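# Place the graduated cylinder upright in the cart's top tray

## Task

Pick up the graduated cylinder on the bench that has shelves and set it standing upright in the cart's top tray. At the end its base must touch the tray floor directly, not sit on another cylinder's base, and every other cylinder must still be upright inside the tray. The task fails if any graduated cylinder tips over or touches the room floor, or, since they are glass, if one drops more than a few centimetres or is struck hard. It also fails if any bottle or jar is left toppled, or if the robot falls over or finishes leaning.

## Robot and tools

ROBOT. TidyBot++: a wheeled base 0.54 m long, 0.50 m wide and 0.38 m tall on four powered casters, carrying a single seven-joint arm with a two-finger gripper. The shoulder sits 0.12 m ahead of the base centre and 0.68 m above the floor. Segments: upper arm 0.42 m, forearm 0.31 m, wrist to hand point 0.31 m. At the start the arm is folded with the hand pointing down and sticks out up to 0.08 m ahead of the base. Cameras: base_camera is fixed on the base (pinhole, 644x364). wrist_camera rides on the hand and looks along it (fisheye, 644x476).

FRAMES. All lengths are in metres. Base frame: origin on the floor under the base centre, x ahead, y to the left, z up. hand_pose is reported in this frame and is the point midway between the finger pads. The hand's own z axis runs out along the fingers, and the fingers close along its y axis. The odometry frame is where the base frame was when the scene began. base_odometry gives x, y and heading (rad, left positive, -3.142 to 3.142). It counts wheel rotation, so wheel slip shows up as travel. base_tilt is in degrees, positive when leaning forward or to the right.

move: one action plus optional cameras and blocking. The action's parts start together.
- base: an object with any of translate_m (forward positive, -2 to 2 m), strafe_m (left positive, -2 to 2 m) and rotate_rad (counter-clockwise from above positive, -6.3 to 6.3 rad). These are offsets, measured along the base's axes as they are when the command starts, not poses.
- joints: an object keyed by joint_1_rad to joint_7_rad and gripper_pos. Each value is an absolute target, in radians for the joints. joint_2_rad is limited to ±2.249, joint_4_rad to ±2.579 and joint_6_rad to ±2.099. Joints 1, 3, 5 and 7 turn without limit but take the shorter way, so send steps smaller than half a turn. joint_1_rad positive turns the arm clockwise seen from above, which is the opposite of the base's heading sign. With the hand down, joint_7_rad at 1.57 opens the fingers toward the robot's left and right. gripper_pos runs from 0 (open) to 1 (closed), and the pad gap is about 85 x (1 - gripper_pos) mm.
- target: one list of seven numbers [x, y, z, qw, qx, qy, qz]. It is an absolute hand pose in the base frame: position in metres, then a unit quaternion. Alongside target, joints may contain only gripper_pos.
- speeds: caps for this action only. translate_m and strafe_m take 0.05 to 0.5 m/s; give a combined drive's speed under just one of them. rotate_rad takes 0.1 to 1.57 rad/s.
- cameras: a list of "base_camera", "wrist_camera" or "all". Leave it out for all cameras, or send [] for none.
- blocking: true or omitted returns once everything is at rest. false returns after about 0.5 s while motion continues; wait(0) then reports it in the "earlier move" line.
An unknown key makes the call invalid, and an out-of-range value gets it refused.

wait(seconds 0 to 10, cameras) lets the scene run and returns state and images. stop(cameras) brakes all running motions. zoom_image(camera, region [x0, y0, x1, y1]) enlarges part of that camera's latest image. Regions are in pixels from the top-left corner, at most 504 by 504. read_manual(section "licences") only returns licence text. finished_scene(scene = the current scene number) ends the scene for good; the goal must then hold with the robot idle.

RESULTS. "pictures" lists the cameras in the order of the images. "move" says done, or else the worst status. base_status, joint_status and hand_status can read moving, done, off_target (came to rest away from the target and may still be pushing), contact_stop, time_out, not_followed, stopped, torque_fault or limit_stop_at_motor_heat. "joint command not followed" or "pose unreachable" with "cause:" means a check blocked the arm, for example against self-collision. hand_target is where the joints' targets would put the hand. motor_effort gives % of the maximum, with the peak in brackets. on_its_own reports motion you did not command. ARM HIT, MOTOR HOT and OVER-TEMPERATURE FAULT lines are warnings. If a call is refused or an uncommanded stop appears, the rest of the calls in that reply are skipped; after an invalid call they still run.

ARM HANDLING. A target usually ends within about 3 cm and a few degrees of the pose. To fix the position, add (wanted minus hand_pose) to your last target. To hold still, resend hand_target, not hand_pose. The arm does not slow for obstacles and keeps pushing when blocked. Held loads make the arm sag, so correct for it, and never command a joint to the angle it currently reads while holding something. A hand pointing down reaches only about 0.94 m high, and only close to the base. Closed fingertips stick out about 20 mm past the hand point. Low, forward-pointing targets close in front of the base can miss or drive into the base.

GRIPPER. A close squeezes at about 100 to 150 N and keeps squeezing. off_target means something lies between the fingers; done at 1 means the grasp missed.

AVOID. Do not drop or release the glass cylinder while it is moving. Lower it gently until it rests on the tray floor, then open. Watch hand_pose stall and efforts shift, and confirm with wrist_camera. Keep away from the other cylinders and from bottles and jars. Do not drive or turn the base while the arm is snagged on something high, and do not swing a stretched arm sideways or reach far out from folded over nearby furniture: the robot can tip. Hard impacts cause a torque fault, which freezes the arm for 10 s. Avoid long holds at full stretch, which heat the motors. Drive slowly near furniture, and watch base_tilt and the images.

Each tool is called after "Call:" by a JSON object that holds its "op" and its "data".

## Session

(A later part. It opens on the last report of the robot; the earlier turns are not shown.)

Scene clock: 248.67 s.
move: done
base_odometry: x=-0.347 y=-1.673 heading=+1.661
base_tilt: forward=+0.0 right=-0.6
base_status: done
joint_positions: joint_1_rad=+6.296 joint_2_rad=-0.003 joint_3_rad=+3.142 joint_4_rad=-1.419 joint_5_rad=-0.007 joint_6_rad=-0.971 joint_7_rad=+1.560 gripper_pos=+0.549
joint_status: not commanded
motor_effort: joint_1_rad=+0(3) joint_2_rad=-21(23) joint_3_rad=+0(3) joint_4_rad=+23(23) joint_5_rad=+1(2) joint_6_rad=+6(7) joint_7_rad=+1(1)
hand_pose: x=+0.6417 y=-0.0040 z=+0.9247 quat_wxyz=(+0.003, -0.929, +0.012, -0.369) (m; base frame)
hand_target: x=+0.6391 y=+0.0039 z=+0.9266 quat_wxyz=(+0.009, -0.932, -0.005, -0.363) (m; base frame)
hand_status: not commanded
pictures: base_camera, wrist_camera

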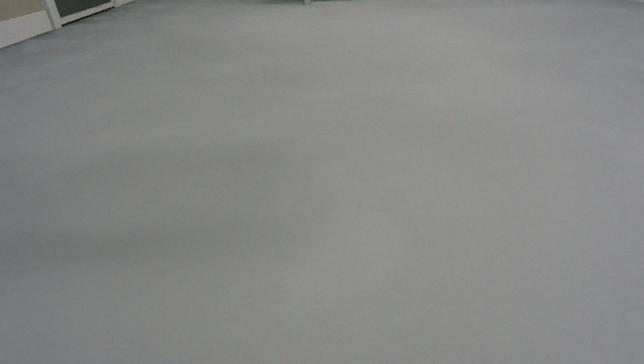

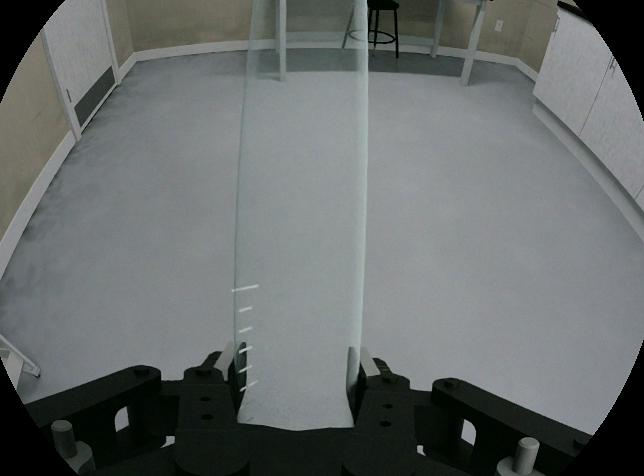

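Call:
{"op": "move", "data": {"base": {"strafe_m":0.4}, "speeds": {"strafe_m":0.3}, "cameras": ["wrist_camera"]}}

Call:
{"op": "move", "data": {"base": {"translate_m":-0.42,"strafe_m":0.36}, "speeds": {"translate_m":0.3}}}

Scene clock: 253.67 s.
move: done
base_odometry: x=-0.746 y=-1.710 heading=+1.660
base_tilt: forward=+0.0 right=-0.6
base_status: done
joint_positions: joint_1_rad=+6.297 joint_2_rad=-0.003 joint_3_rad=+3.141 joint_4_rad=-1.419 joint_5_rad=-0.007 joint_6_rad=-0.971 joint_7_rad=+1.560 gripper_pos=+0.549
joint_status: not commanded
motor_effort: joint_1_rad=+1(3) joint_2_rad=-21(21) joint_3_rad=-1(3) joint_4_rad=+22(23) joint_5_rad=+0(2) joint_6_rad=+6(7) joint_7_rad=+0(2)
hand_pose: x=+0.6416 y=-0.0034 z=+0.9247 quat_wxyz=(+0.003, -0.929, +0.012, -0.369) (m; base frame)
hand_target: x=+0.6391 y=+0.0039 z=+0.9266 quat_wxyz=(+0.009, -0.932, -0.005, -0.363) (m; base frame)
hand_status: not commanded
pictures: wrist_camera

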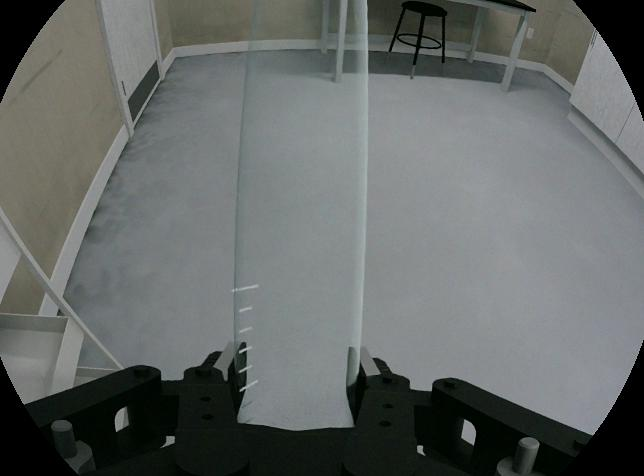

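Scene clock: 256.37 s.
move: done
base_odometry: x=-1.067 y=-2.160 heading=+1.660
base_tilt: forward=+0.0 right=-0.6
base_status: done
joint_positions: joint_1_rad=+6.297 joint_2_rad=-0.002 joint_3_rad=+3.141 joint_4_rad=-1.419 joint_5_rad=-0.007 joint_6_rad=-0.971 joint_7_rad=+1.560 gripper_pos=+0.549
joint_status: not commanded
motor_effort: joint_1_rad=+0(2) joint_2_rad=-21(24) joint_3_rad=-1(3) joint_4_rad=+22(23) joint_5_rad=+1(2) joint_6_rad=+6(7) joint_7_rad=+1(1)
hand_pose: x=+0.6418 y=-0.0036 z=+0.9240 quat_wxyz=(+0.003, -0.930, +0.012, -0.368) (m; base frame)
hand_target: x=+0.6391 y=+0.0039 z=+0.9266 quat_wxyz=(+0.009, -0.932, -0.005, -0.363) (m; base frame)
hand_status: not commanded
pictures: base_camera, wrist_camera

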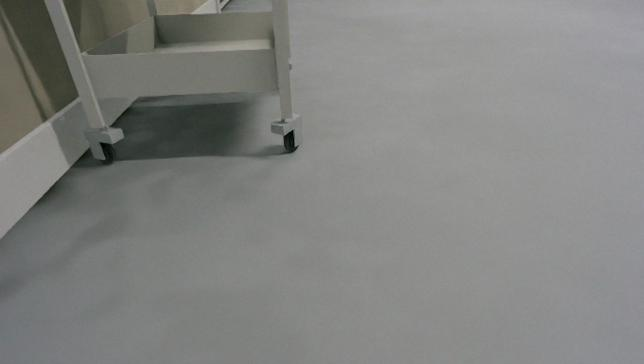

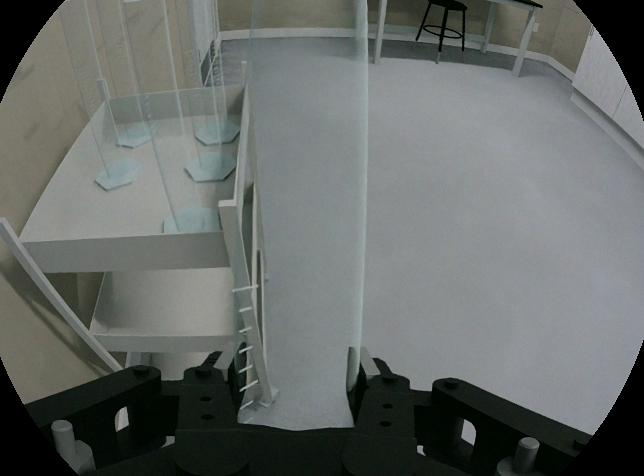

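Call:
{"op": "zoom_image", "data": {"camera": "wrist_camera", "region": [0, 40, 280, 300]}}

Scaled by 1.800.

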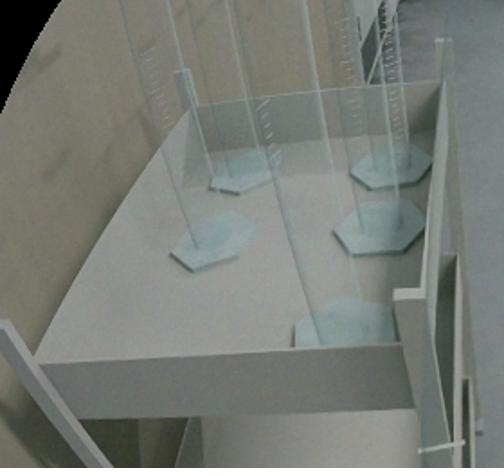

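Call:
{"op": "move", "data": {"joints": {"joint_2_rad":-0.181,"joint_4_rad":-1.952,"joint_6_rad":0.2}, "cameras": []}}

Call:
{"op": "move", "data": {"base": {"translate_m":0.1}, "joints": {"joint_1_rad":5.68}}}

Scene clock: 294.07 s.
move: done
base_odometry: x=-1.067 y=-2.160 heading=+1.660
base_tilt: forward=+0.0 right=-0.6
base_status: not commanded
joint_positions: joint_1_rad=+6.297 joint_2_rad=-0.163 joint_3_rad=+3.141 joint_4_rad=-1.945 joint_5_rad=-0.007 joint_6_rad=+0.145 joint_7_rad=+1.560 gripper_pos=+0.549
joint_status: all done
motor_effort: joint_1_rad=+0(1) joint_2_rad=-17(22) joint_3_rad=+0(1) joint_4_rad=+24(25) joint_5_rad=+1(2) joint_6_rad=+10(11) joint_7_rad=+1(2)
hand_pose: x=+0.6687 y=-0.0061 z=+1.0105 quat_wxyz=(+0.001, -0.730, +0.012, -0.683) (m; base frame)
hand_target: x=+0.6626 y=-0.0073 z=+1.0331 quat_wxyz=(-0.005, -0.707, +0.008, -0.707) (m; base frame)
hand_status: not commanded
pictures: none
No camera images: "cameras" was empty.

Scene clock: 295.93 s.
move: done
base_odometry: x=-1.077 y=-2.060 heading=+1.660
base_tilt: forward=+0.0 right=-0.6
base_status: done
joint_positions: joint_1_rad=+5.694 joint_2_rad=-0.167 joint_3_rad=+3.139 joint_4_rad=-1.947 joint_5_rad=-0.007 joint_6_rad=+0.149 joint_7_rad=+1.560 gripper_pos=+0.549
joint_status: all done
motor_effort: joint_1_rad=+1(2) joint_2_rad=-16(20) joint_3_rad=+0(2) joint_4_rad=+25(25) joint_5_rad=+1(2) joint_6_rad=+10(11) joint_7_rad=+1(1)
hand_pose: x=+0.5731 y=+0.3070 z=+1.0132 quat_wxyz=(+0.206, -0.698, -0.206, -0.654) (m; base frame)
hand_target: x=+0.5666 y=+0.3085 z=+1.0331 quat_wxyz=(+0.210, -0.676, -0.207, -0.675) (m; base frame)
hand_status: not commanded
pictures: base_camera, wrist_camera

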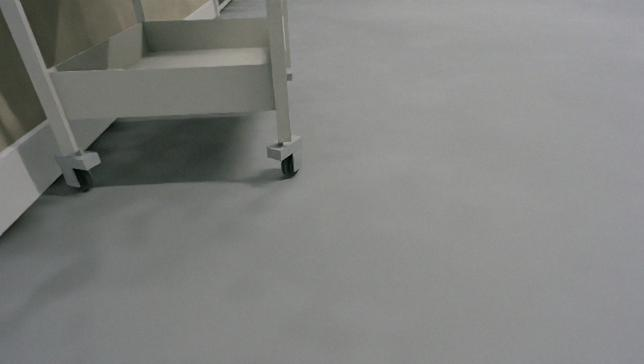

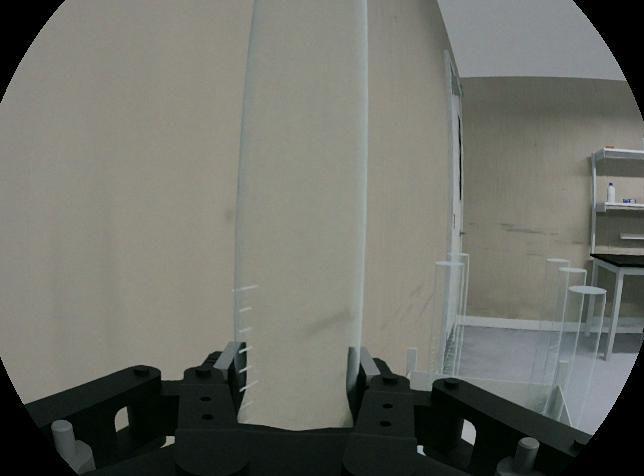

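Call:
{"op": "move", "data": {"joints": {"joint_6_rad":-0.45}}}

Call:
{"op": "zoom_image", "data": {"camera": "wrist_camera", "region": [240, 60, 644, 400]}}

Scene clock: 304.17 s.
move: done
base_odometry: x=-1.077 y=-2.060 heading=+1.660
base_tilt: forward=+0.0 right=-0.6
base_status: not commanded
joint_positions: joint_1_rad=+5.694 joint_2_rad=-0.171 joint_3_rad=+3.139 joint_4_rad=-1.957 joint_5_rad=-0.007 joint_6_rad=-0.425 joint_7_rad=+1.560 gripper_pos=+0.549
joint_status: all done
motor_effort: joint_1_rad=+1(2) joint_2_rad=-15(17) joint_3_rad=+0(1) joint_4_rad=+22(26) joint_5_rad=+1(2) joint_6_rad=+8(11) joint_7_rad=+1(1)
hand_pose: x=+0.5201 y=+0.2728 z=+0.8434 quat_wxyz=(+0.136, -0.857, -0.254, -0.428) (m; base frame)
hand_target: x=+0.5106 y=+0.2779 z=+0.8448 quat_wxyz=(+0.139, -0.854, -0.269, -0.422) (m; base frame)
hand_status: not commanded
pictures: base_camera, wrist_camera

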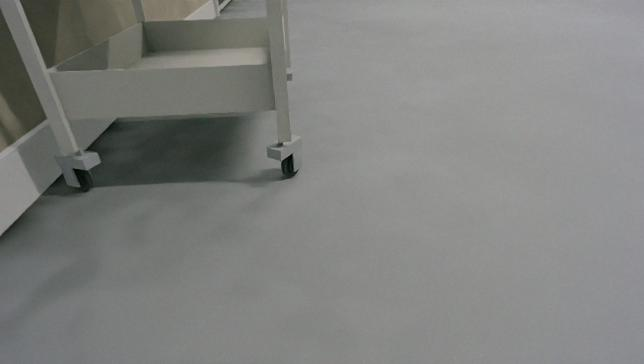

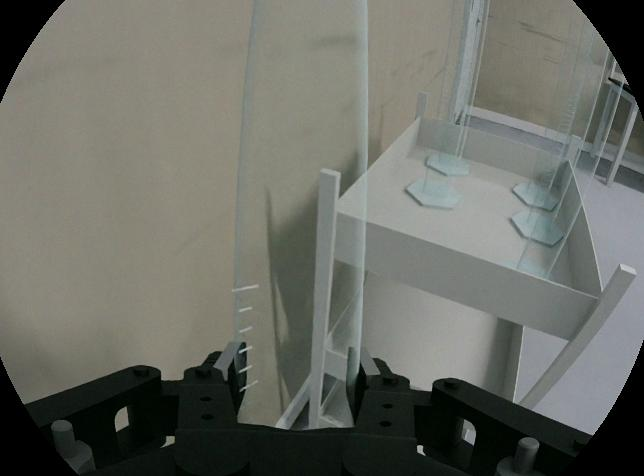

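Scaled by 1.248.

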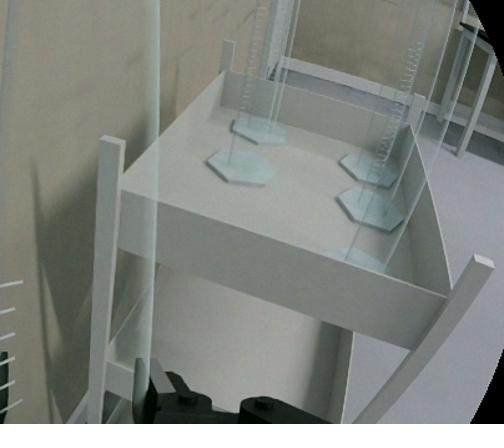

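Call:
{"op": "move", "data": {"joints": {"joint_6_rad":0.26,"joint_2_rad":-0.2}, "cameras": []}}

Call:
{"op": "move", "data": {"base": {"translate_m":0.15,"strafe_m":0.015}, "speeds": {"translate_m":0.15}}}

Scene clock: 321.63 s.
move: done
base_odometry: x=-1.077 y=-2.060 heading=+1.660
base_tilt: forward=+0.0 right=-0.6
base_status: not commanded
joint_positions: joint_1_rad=+5.694 joint_2_rad=-0.187 joint_3_rad=+3.139 joint_4_rad=-1.958 joint_5_rad=-0.007 joint_6_rad=+0.213 joint_7_rad=+1.560 gripper_pos=+0.549
joint_status: all done
motor_effort: joint_1_rad=+0(2) joint_2_rad=-16(17) joint_3_rad=-1(1) joint_4_rad=+24(26) joint_5_rad=+0(1) joint_6_rad=+10(11) joint_7_rad=+1(2)
hand_pose: x=+0.5674 y=+0.3030 z=+1.0363 quat_wxyz=(+0.213, -0.674, -0.199, -0.679) (m; base frame)
hand_target: x=+0.5606 y=+0.3037 z=+1.0620 quat_wxyz=(+0.217, -0.649, -0.198, -0.702) (m; base frame)
hand_status: not commanded
pictures: none
No camera images: "cameras" was empty.

Scene clock: 323.30 s.
move: done
base_odometry: x=-1.105 y=-1.912 heading=+1.660
base_tilt: forward=+0.0 right=-0.6
base_status: done
joint_positions: joint_1_rad=+5.692 joint_2_rad=-0.192 joint_3_rad=+3.139 joint_4_rad=-1.958 joint_5_rad=-0.007 joint_6_rad=+0.213 joint_7_rad=+1.560 gripper_pos=+0.549
joint_status: not commanded
motor_effort: joint_1_rad=+1(2) joint_2_rad=-15(18) joint_3_rad=+0(2) joint_4_rad=+24(25) joint_5_rad=+1(2) joint_6_rad=+10(11) joint_7_rad=+1(1)
hand_pose: x=+0.5654 y=+0.3028 z=+1.0390 quat_wxyz=(+0.214, -0.672, -0.199, -0.680) (m; base frame)
hand_target: x=+0.5606 y=+0.3037 z=+1.0620 quat_wxyz=(+0.217, -0.649, -0.198, -0.702) (m; base frame)
hand_status: not commanded
pictures: base_camera, wrist_camera

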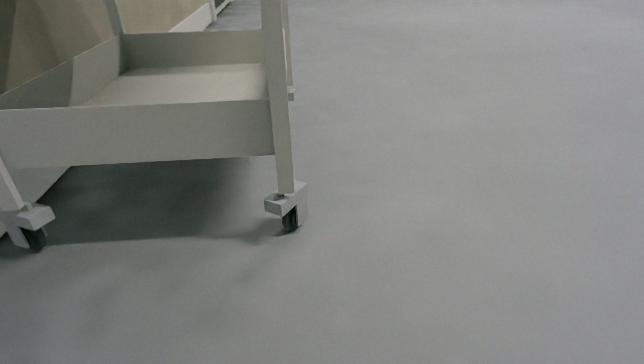

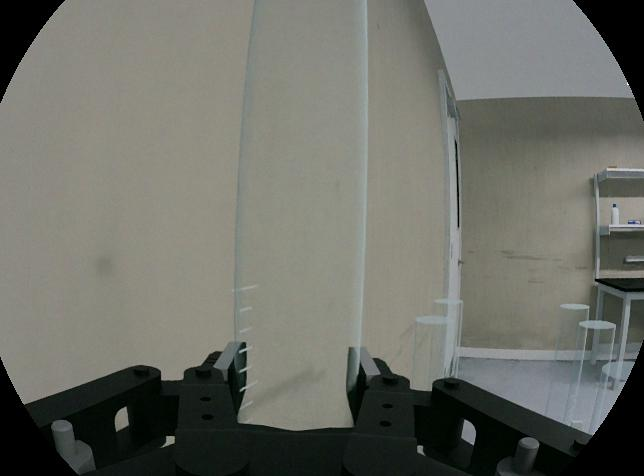

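Call:
{"op": "move", "data": {"base": {"translate_m":0.14,"strafe_m":0.01}, "speeds": {"translate_m":0.1}}}

Call:
{"op": "zoom_image", "data": {"camera": "wrist_camera", "region": [330, 200, 644, 476]}}

Scene clock: 328.17 s.
move: done
base_odometry: x=-1.127 y=-1.773 heading=+1.660
base_tilt: forward=-0.1 right=-0.5
base_status: done
joint_positions: joint_1_rad=+5.692 joint_2_rad=-0.194 joint_3_rad=+3.139 joint_4_rad=-1.958 joint_5_rad=-0.007 joint_6_rad=+0.214 joint_7_rad=+1.560 gripper_pos=+0.549
joint_status: not commanded
motor_effort: joint_1_rad=+1(2) joint_2_rad=-16(18) joint_3_rad=-1(1) joint_4_rad=+24(25) joint_5_rad=+0(2) joint_6_rad=+10(10) joint_7_rad=+1(2)
hand_pose: x=+0.5646 y=+0.3026 z=+1.0403 quat_wxyz=(+0.215, -0.671, -0.199, -0.681) (m; base frame)
hand_target: x=+0.5606 y=+0.3037 z=+1.0620 quat_wxyz=(+0.217, -0.649, -0.198, -0.702) (m; base frame)
hand_status: not commanded
pictures: base_camera, wrist_camera

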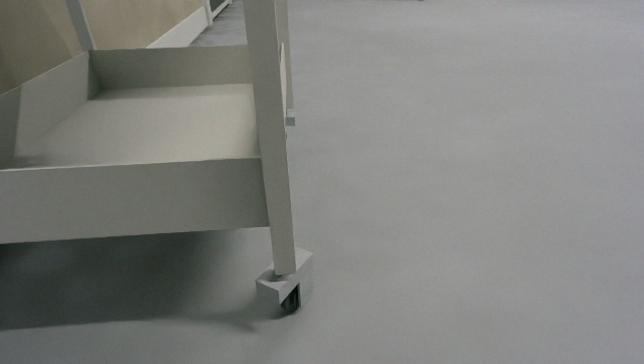

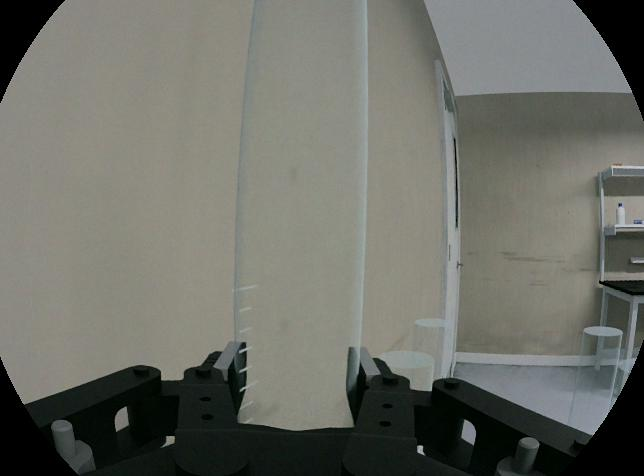

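Scaled by 1.605.

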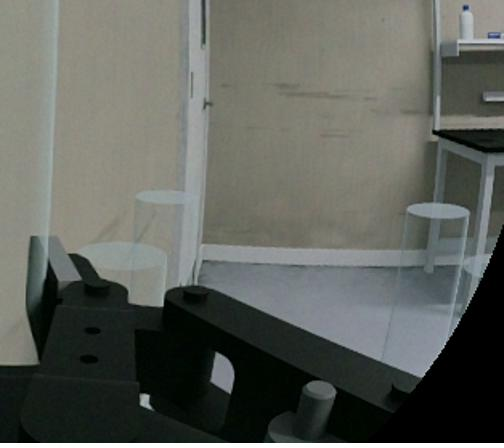

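Call:
{"op": "move", "data": {"joints": {"joint_2_rad":-0.115,"joint_4_rad":-2.147,"joint_6_rad":0.496}, "cameras": ["wrist_camera"]}}

Scene clock: 348.10 s.
move: done
base_odometry: x=-1.127 y=-1.773 heading=+1.660
base_tilt: forward=-0.1 right=-0.6
base_status: not commanded
joint_positions: joint_1_rad=+5.692 joint_2_rad=-0.118 joint_3_rad=+3.139 joint_4_rad=-2.147 joint_5_rad=-0.007 joint_6_rad=+0.442 joint_7_rad=+1.560 gripper_pos=+0.549
joint_status: all done
motor_effort: joint_1_rad=+0(1) joint_2_rad=-17(20) joint_3_rad=+0(1) joint_4_rad=+23(25) joint_5_rad=+0(2) joint_6_rad=+10(11) joint_7_rad=+1(2)
hand_pose: x=+0.5690 y=+0.3049 z=+0.9552 quat_wxyz=(+0.210, -0.684, -0.202, -0.669) (m; base frame)
hand_target: x=+0.5688 y=+0.3065 z=+0.9707 quat_wxyz=(+0.209, -0.665, -0.201, -0.688) (m; base frame)
hand_status: not commanded
pictures: wrist_camera

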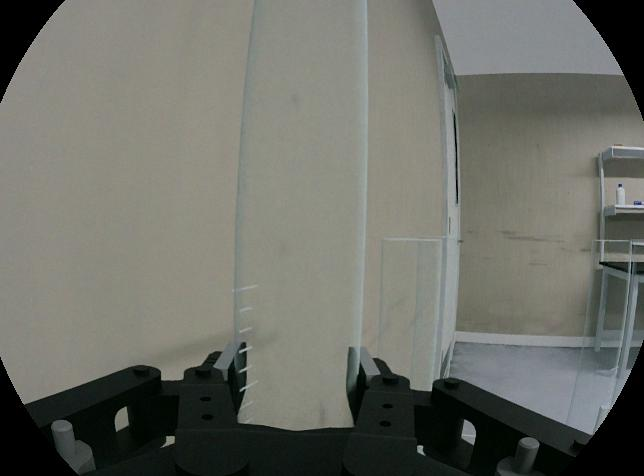

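Call:
{"op": "move", "data": {"joints": {"joint_2_rad":-0.025,"joint_4_rad":-2.30,"joint_6_rad":0.75}, "cameras": ["wrist_camera"]}}

Scene clock: 352.13 s.
move: done
base_odometry: x=-1.127 y=-1.773 heading=+1.660
base_tilt: forward=+0.0 right=-0.6
base_status: not commanded
joint_positions: joint_1_rad=+5.692 joint_2_rad=-0.030 joint_3_rad=+3.139 joint_4_rad=-2.299 joint_5_rad=-0.007 joint_6_rad=+0.696 joint_7_rad=+1.560 gripper_pos=+0.549
joint_status: all done
motor_effort: joint_1_rad=+0(2) joint_2_rad=-18(20) joint_3_rad=-1(1) joint_4_rad=+20(23) joint_5_rad=+1(1) joint_6_rad=+10(12) joint_7_rad=+1(1)
hand_pose: x=+0.5659 y=+0.3021 z=+0.8997 quat_wxyz=(+0.211, -0.679, -0.200, -0.674) (m; base frame)
hand_target: x=+0.5665 y=+0.3022 z=+0.9131 quat_wxyz=(+0.206, -0.662, -0.199, -0.693) (m; base frame)
hand_status: not commanded
pictures: wrist_camera

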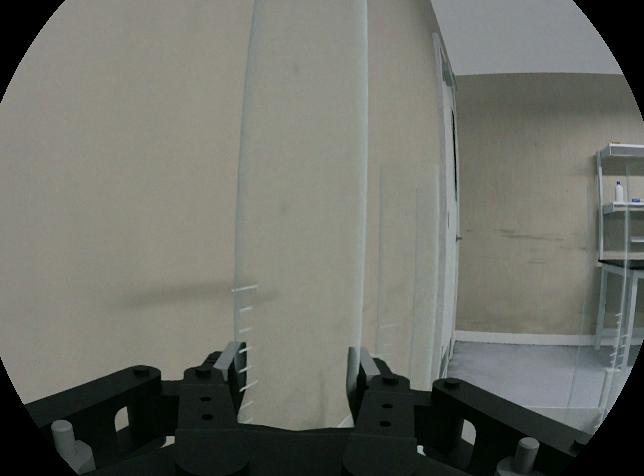

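Call:
{"op": "move", "data": {"joints": {"joint_2_rad":-0.003,"joint_4_rad":-2.322,"joint_6_rad":0.793}, "cameras": []}}

Call:
{"op": "move", "data": {"joints": {"joint_2_rad":0.012,"joint_4_rad":-2.335,"joint_6_rad":0.821}, "cameras": ["wrist_camera","base_camera"]}}

Scene clock: 355.90 s.
move: done
base_odometry: x=-1.127 y=-1.773 heading=+1.660
base_tilt: forward=+0.0 right=-0.6
base_status: not commanded
joint_positions: joint_1_rad=+5.692 joint_2_rad=-0.013 joint_3_rad=+3.139 joint_4_rad=-2.318 joint_5_rad=-0.007 joint_6_rad=+0.747 joint_7_rad=+1.560 gripper_pos=+0.549
joint_status: all done
motor_effort: joint_1_rad=+0(1) joint_2_rad=-18(19) joint_3_rad=+0(1) joint_4_rad=+20(21) joint_5_rad=+0(2) joint_6_rad=+10(11) joint_7_rad=+0(1)
hand_pose: x=+0.5656 y=+0.3018 z=+0.8960 quat_wxyz=(+0.212, -0.674, -0.199, -0.679) (m; base frame)
hand_target: x=+0.5668 y=+0.3019 z=+0.9026 quat_wxyz=(+0.205, -0.662, -0.199, -0.693) (m; base frame)
hand_status: not commanded
pictures: none
No camera images: "cameras" was empty.

Scene clock: 356.50 s.
move: done
base_odometry: x=-1.127 y=-1.773 heading=+1.660
base_tilt: forward=+0.0 right=-0.6
base_status: not commanded
joint_positions: joint_1_rad=+5.692 joint_2_rad=+0.000 joint_3_rad=+3.139 joint_4_rad=-2.329 joint_5_rad=-0.007 joint_6_rad=+0.775 joint_7_rad=+1.560 gripper_pos=+0.549
joint_status: all done
motor_effort: joint_1_rad=+1(1) joint_2_rad=-18(19) joint_3_rad=-1(1) joint_4_rad=+19(20) joint_5_rad=+1(1) joint_6_rad=+10(11) joint_7_rad=+1(1)
hand_pose: x=+0.5660 y=+0.3020 z=+0.8915 quat_wxyz=(+0.213, -0.673, -0.198, -0.681) (m; base frame)
hand_target: x=+0.5671 y=+0.3019 z=+0.8962 quat_wxyz=(+0.205, -0.662, -0.199, -0.693) (m; base frame)
hand_status: not commanded
pictures: base_camera, wrist_camera

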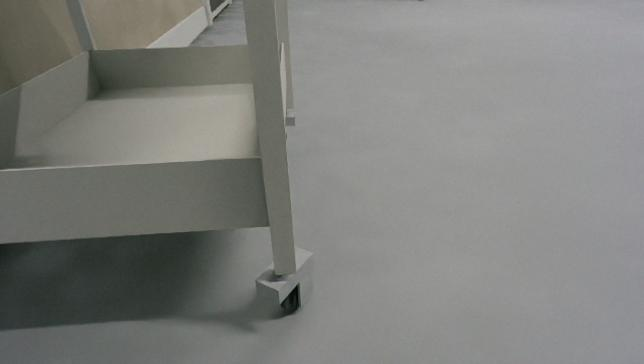

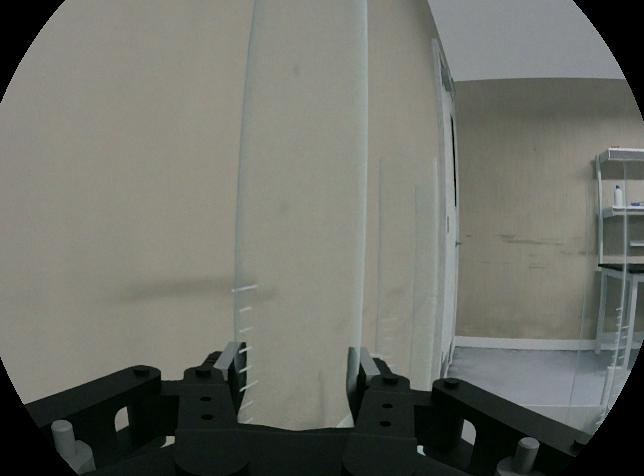

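Call:
{"op": "move", "data": {"joints": {"joint_2_rad":0.032,"joint_4_rad":-2.357,"joint_6_rad":0.842}, "cameras": []}}

Call:
{"op": "move", "data": {"joints": {"joint_2_rad":0.052,"joint_4_rad":-2.375,"joint_6_rad":0.878}, "cameras": ["wrist_camera"]}}

Scene clock: 361.80 s.
move: done
base_odometry: x=-1.127 y=-1.773 heading=+1.660
base_tilt: forward=+0.0 right=-0.6
base_status: not commanded
joint_positions: joint_1_rad=+5.692 joint_2_rad=+0.021 joint_3_rad=+3.139 joint_4_rad=-2.353 joint_5_rad=-0.007 joint_6_rad=+0.797 joint_7_rad=+1.560 gripper_pos=+0.549
joint_status: all done
motor_effort: joint_1_rad=+1(1) joint_2_rad=-19(20) joint_3_rad=-1(1) joint_4_rad=+19(20) joint_5_rad=+1(2) joint_6_rad=+10(11) joint_7_rad=+1(1)
hand_pose: x=+0.5652 y=+0.3014 z=+0.8745 quat_wxyz=(+0.210, -0.680, -0.201, -0.673) (m; base frame)
hand_target: x=+0.5665 y=+0.3013 z=+0.8802 quat_wxyz=(+0.202, -0.669, -0.202, -0.686) (m; base frame)
hand_status: not commanded
pictures: none
No camera images: "cameras" was empty.

Scene clock: 362.43 s.
move: done
base_odometry: x=-1.127 y=-1.773 heading=+1.660
base_tilt: forward=+0.0 right=-0.6
base_status: not commanded
joint_positions: joint_1_rad=+5.692 joint_2_rad=+0.041 joint_3_rad=+3.139 joint_4_rad=-2.370 joint_5_rad=-0.007 joint_6_rad=+0.833 joint_7_rad=+1.560 gripper_pos=+0.549
joint_status: all done
motor_effort: joint_1_rad=+0(1) joint_2_rad=-19(20) joint_3_rad=-1(1) joint_4_rad=+18(19) joint_5_rad=+0(2) joint_6_rad=+10(11) joint_7_rad=+1(1)
hand_pose: x=+0.5651 y=+0.3012 z=+0.8662 quat_wxyz=(+0.210, -0.680, -0.201, -0.673) (m; base frame)
hand_target: x=+0.5663 y=+0.3008 z=+0.8712 quat_wxyz=(+0.202, -0.670, -0.202, -0.686) (m; base frame)
hand_status: not commanded
pictures: wrist_camera

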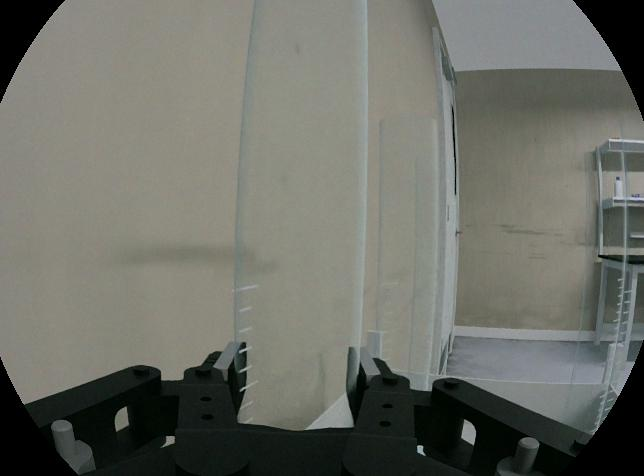

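Call:
{"op": "move", "data": {"joints": {"joint_2_rad":0.072,"joint_4_rad":-2.392,"joint_6_rad":0.915}, "cameras": []}}

Call:
{"op": "move", "data": {"joints": {"joint_2_rad":0.085,"joint_4_rad":-2.403,"joint_6_rad":0.939}, "cameras": ["wrist_camera"]}}

Scene clock: 368.00 s.
move: done
base_odometry: x=-1.127 y=-1.773 heading=+1.660
base_tilt: forward=+0.0 right=-0.6
base_status: not commanded
joint_positions: joint_1_rad=+5.692 joint_2_rad=+0.060 joint_3_rad=+3.139 joint_4_rad=-2.386 joint_5_rad=-0.007 joint_6_rad=+0.871 joint_7_rad=+1.560 gripper_pos=+0.549
joint_status: all done
motor_effort: joint_1_rad=+1(1) joint_2_rad=-19(21) joint_3_rad=-1(1) joint_4_rad=+18(19) joint_5_rad=+1(2) joint_6_rad=+10(11) joint_7_rad=+0(2)
hand_pose: x=+0.5648 y=+0.3010 z=+0.8588 quat_wxyz=(+0.210, -0.680, -0.200, -0.673) (m; base frame)
hand_target: x=+0.5660 y=+0.3003 z=+0.8633 quat_wxyz=(+0.201, -0.670, -0.202, -0.686) (m; base frame)
hand_status: not commanded
pictures: none
No camera images: "cameras" was empty.

Scene clock: 368.57 s.
move: done
base_odometry: x=-1.127 y=-1.773 heading=+1.660
base_tilt: forward=+0.0 right=-0.6
base_status: not commanded
joint_positions: joint_1_rad=+5.692 joint_2_rad=+0.072 joint_3_rad=+3.139 joint_4_rad=-2.397 joint_5_rad=-0.007 joint_6_rad=+0.894 joint_7_rad=+1.560 gripper_pos=+0.549
joint_status: all done
motor_effort: joint_1_rad=+1(1) joint_2_rad=-20(20) joint_3_rad=-1(1) joint_4_rad=+18(19) joint_5_rad=+1(2) joint_6_rad=+10(10) joint_7_rad=+1(1)
hand_pose: x=+0.5645 y=+0.3007 z=+0.8542 quat_wxyz=(+0.210, -0.680, -0.200, -0.674) (m; base frame)
hand_target: x=+0.5657 y=+0.2999 z=+0.8582 quat_wxyz=(+0.201, -0.670, -0.202, -0.686) (m; base frame)
hand_status: not commanded
pictures: wrist_camera

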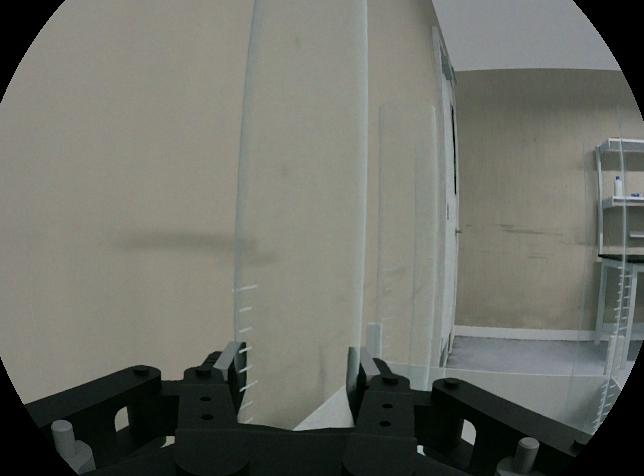

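Call:
{"op": "move", "data": {"joints": {"joint_2_rad":0.103,"joint_4_rad":-2.418,"joint_6_rad":0.972}, "cameras": []}}

Call:
{"op": "move", "data": {"joints": {"joint_2_rad":0.116,"joint_4_rad":-2.429,"joint_6_rad":0.996}, "cameras": ["wrist_camera"]}}

Scene clock: 373.23 s.
move: done
base_odometry: x=-1.127 y=-1.773 heading=+1.660
base_tilt: forward=+0.0 right=-0.6
base_status: not commanded
joint_positions: joint_1_rad=+5.692 joint_2_rad=+0.090 joint_3_rad=+3.139 joint_4_rad=-2.412 joint_5_rad=-0.007 joint_6_rad=+0.928 joint_7_rad=+1.560 gripper_pos=+0.549
joint_status: all done
motor_effort: joint_1_rad=+1(1) joint_2_rad=-19(21) joint_3_rad=+0(1) joint_4_rad=+16(18) joint_5_rad=+1(1) joint_6_rad=+9(11) joint_7_rad=+1(1)
hand_pose: x=+0.5639 y=+0.3002 z=+0.8477 quat_wxyz=(+0.210, -0.679, -0.200, -0.674) (m; base frame)
hand_target: x=+0.5651 y=+0.2993 z=+0.8513 quat_wxyz=(+0.200, -0.670, -0.202, -0.686) (m; base frame)
hand_status: not commanded
pictures: none
No camera images: "cameras" was empty.

Scene clock: 373.80 s.
move: done
base_odometry: x=-1.127 y=-1.773 heading=+1.660
base_tilt: forward=+0.0 right=-0.6
base_status: not commanded
joint_positions: joint_1_rad=+5.692 joint_2_rad=+0.098 joint_3_rad=+3.139 joint_4_rad=-2.419 joint_5_rad=-0.007 joint_6_rad=+0.954 joint_7_rad=+1.560 gripper_pos=+0.549
joint_status: all done
motor_effort: joint_1_rad=+1(1) joint_2_rad=-19(20) joint_3_rad=-1(1) joint_4_rad=+16(17) joint_5_rad=+1(2) joint_6_rad=+9(10) joint_7_rad=+1(1)
hand_pose: x=+0.5635 y=+0.2999 z=+0.8480 quat_wxyz=(+0.211, -0.676, -0.199, -0.678) (m; base frame)
hand_target: x=+0.5646 y=+0.2988 z=+0.8464 quat_wxyz=(+0.200, -0.670, -0.202, -0.686) (m; base frame)
hand_status: not commanded
pictures: wrist_camera

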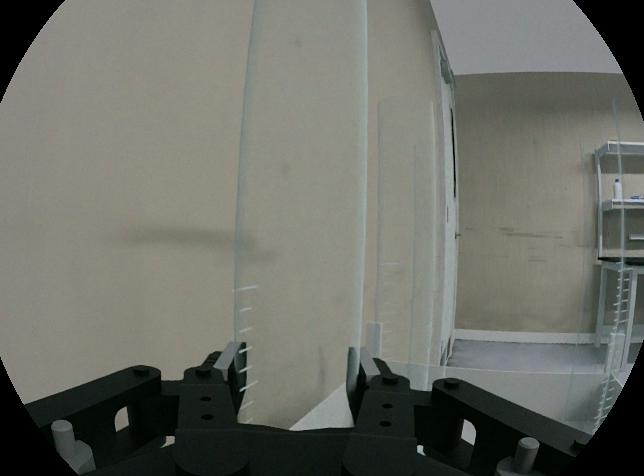

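Call:
{"op": "move", "data": {"joints": {"gripper_pos":0.5}, "cameras": ["wrist_camera"]}}

Scene clock: 376.83 s.
move: done
base_odometry: x=-1.127 y=-1.773 heading=+1.660
base_tilt: forward=+0.0 right=-0.6
base_status: not commanded
joint_positions: joint_1_rad=+5.692 joint_2_rad=+0.098 joint_3_rad=+3.139 joint_4_rad=-2.419 joint_5_rad=-0.007 joint_6_rad=+0.959 joint_7_rad=+1.560 gripper_pos=+0.500
joint_status: all done
motor_effort: joint_1_rad=+1(2) joint_2_rad=-18(19) joint_3_rad=+0(1) joint_4_rad=+15(17) joint_5_rad=+1(2) joint_6_rad=+9(10) joint_7_rad=+0(1)
hand_pose: x=+0.5634 y=+0.2999 z=+0.8494 quat_wxyz=(+0.212, -0.674, -0.199, -0.679) (m; base frame)
hand_target: x=+0.5646 y=+0.2988 z=+0.8464 quat_wxyz=(+0.200, -0.670, -0.202, -0.686) (m; base frame)
hand_status: not commanded
pictures: wrist_camera

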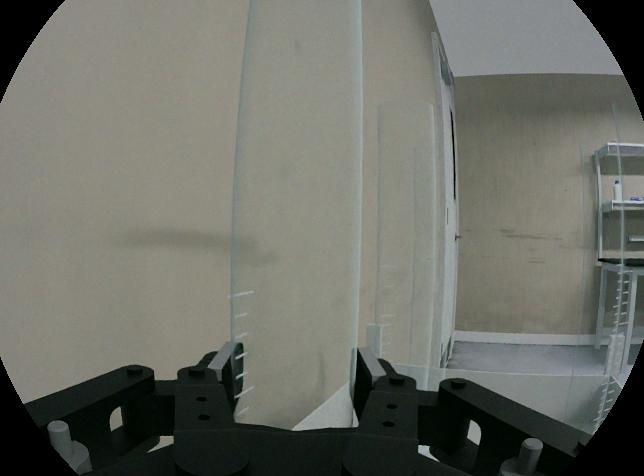

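Call:
{"op": "move", "data": {"joints": {"gripper_pos":0.3}, "cameras": ["wrist_camera"]}}

Scene clock: 379.07 s.
move: done
base_odometry: x=-1.127 y=-1.773 heading=+1.660
base_tilt: forward=+0.0 right=-0.6
base_status: not commanded
joint_positions: joint_1_rad=+5.692 joint_2_rad=+0.098 joint_3_rad=+3.139 joint_4_rad=-2.419 joint_5_rad=-0.007 joint_6_rad=+0.959 joint_7_rad=+1.560 gripper_pos=+0.300
joint_status: all done
motor_effort: joint_1_rad=+0(2) joint_2_rad=-18(18) joint_3_rad=-1(1) joint_4_rad=+15(16) joint_5_rad=+1(2) joint_6_rad=+8(9) joint_7_rad=+1(2)
hand_pose: x=+0.5634 y=+0.2999 z=+0.8494 quat_wxyz=(+0.212, -0.674, -0.199, -0.679) (m; base frame)
hand_target: x=+0.5646 y=+0.2988 z=+0.8464 quat_wxyz=(+0.200, -0.670, -0.202, -0.686) (m; base frame)
hand_status: not commanded
pictures: wrist_camera

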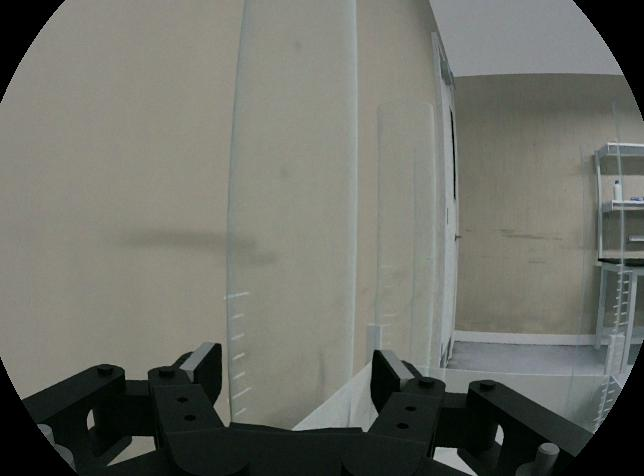

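Call:
{"op": "move", "data": {"base": {"translate_m":-0.083,"strafe_m":-0.056}, "speeds": {"translate_m":0.08}, "cameras": ["wrist_camera"]}}

Scene clock: 383.60 s.
move: done
base_odometry: x=-1.064 y=-1.851 heading=+1.660
base_tilt: forward=-0.1 right=-0.6
base_status: done
joint_positions: joint_1_rad=+5.691 joint_2_rad=+0.101 joint_3_rad=+3.139 joint_4_rad=-2.419 joint_5_rad=-0.007 joint_6_rad=+0.959 joint_7_rad=+1.560 gripper_pos=+0.300
joint_status: not commanded
motor_effort: joint_1_rad=+0(2) joint_2_rad=-18(20) joint_3_rad=-1(1) joint_4_rad=+14(16) joint_5_rad=+1(2) joint_6_rad=+8(9) joint_7_rad=+0(2)
hand_pose: x=+0.5638 y=+0.3002 z=+0.8476 quat_wxyz=(+0.211, -0.675, -0.199, -0.678) (m; base frame)
hand_target: x=+0.5646 y=+0.2988 z=+0.8464 quat_wxyz=(+0.200, -0.670, -0.202, -0.686) (m; base frame)
hand_status: not commanded
pictures: wrist_camera

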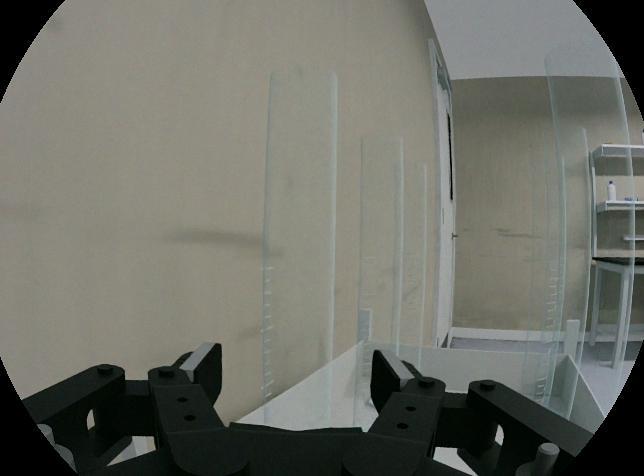

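Call:
{"op": "move", "data": {"base": {"translate_m":-0.2,"strafe_m":-0.1}, "speeds": {"translate_m":0.2}, "cameras": []}}

Call:
{"op": "move", "data": {"joints": {"joint_2_rad":-0.3,"joint_4_rad":-1.9,"joint_6_rad":-0.6}, "cameras": ["wrist_camera"]}}

Call:
{"op": "zoom_image", "data": {"camera": "wrist_camera", "region": [200, 60, 600, 400]}}

Scene clock: 389.17 s.
move: done
base_odometry: x=-0.946 y=-2.041 heading=+1.660
base_tilt: forward=+0.0 right=-0.6
base_status: done
joint_positions: joint_1_rad=+5.691 joint_2_rad=+0.104 joint_3_rad=+3.139 joint_4_rad=-2.420 joint_5_rad=-0.007 joint_6_rad=+0.960 joint_7_rad=+1.560 gripper_pos=+0.300
joint_status: not commanded
motor_effort: joint_1_rad=+1(1) joint_2_rad=-18(20) joint_3_rad=-1(2) joint_4_rad=+15(16) joint_5_rad=+1(2) joint_6_rad=+8(9) joint_7_rad=+0(2)
hand_pose: x=+0.5642 y=+0.3004 z=+0.8461 quat_wxyz=(+0.211, -0.676, -0.199, -0.677) (m; base frame)
hand_target: x=+0.5646 y=+0.2988 z=+0.8464 quat_wxyz=(+0.200, -0.670, -0.202, -0.686) (m; base frame)
hand_status: not commanded
pictures: none
No camera images: "cameras" was empty.

Scene clock: 391.60 s.
move: done
base_odometry: x=-0.946 y=-2.041 heading=+1.660
base_tilt: forward=-0.1 right=-0.6
base_status: not commanded
joint_positions: joint_1_rad=+5.691 joint_2_rad=-0.297 joint_3_rad=+3.139 joint_4_rad=-1.913 joint_5_rad=-0.007 joint_6_rad=-0.554 joint_7_rad=+1.560 gripper_pos=+0.300
joint_status: all done
motor_effort: joint_1_rad=+0(2) joint_2_rad=-10(19) joint_3_rad=+0(1) joint_4_rad=+22(22) joint_5_rad=+1(2) joint_6_rad=+7(9) joint_7_rad=+1(2)
hand_pose: x=+0.4885 y=+0.2532 z=+0.8947 quat_wxyz=(+0.142, -0.847, -0.253, -0.445) (m; base frame)
hand_target: x=+0.4780 y=+0.2571 z=+0.8915 quat_wxyz=(+0.143, -0.849, -0.270, -0.431) (m; base frame)
hand_status: not commanded
pictures: wrist_camera

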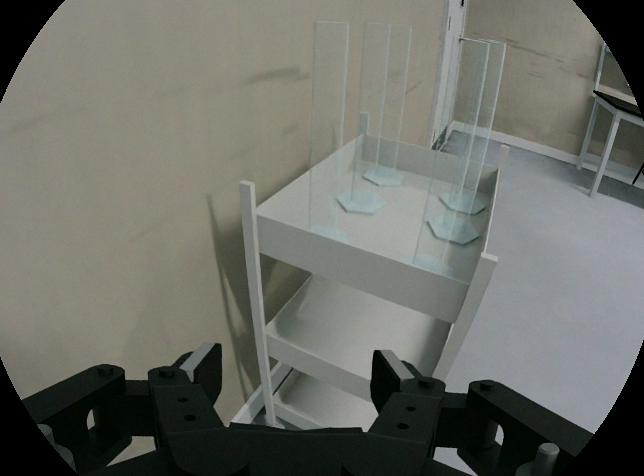

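Scaled by 1.260.

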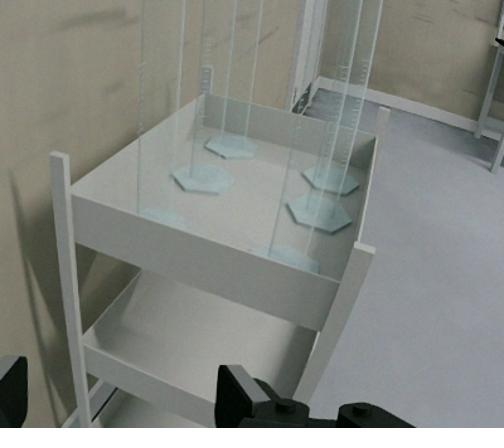

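Call:
{"op": "finished_scene", "data": {"scene": 1}}

The scene is finished: the task was done.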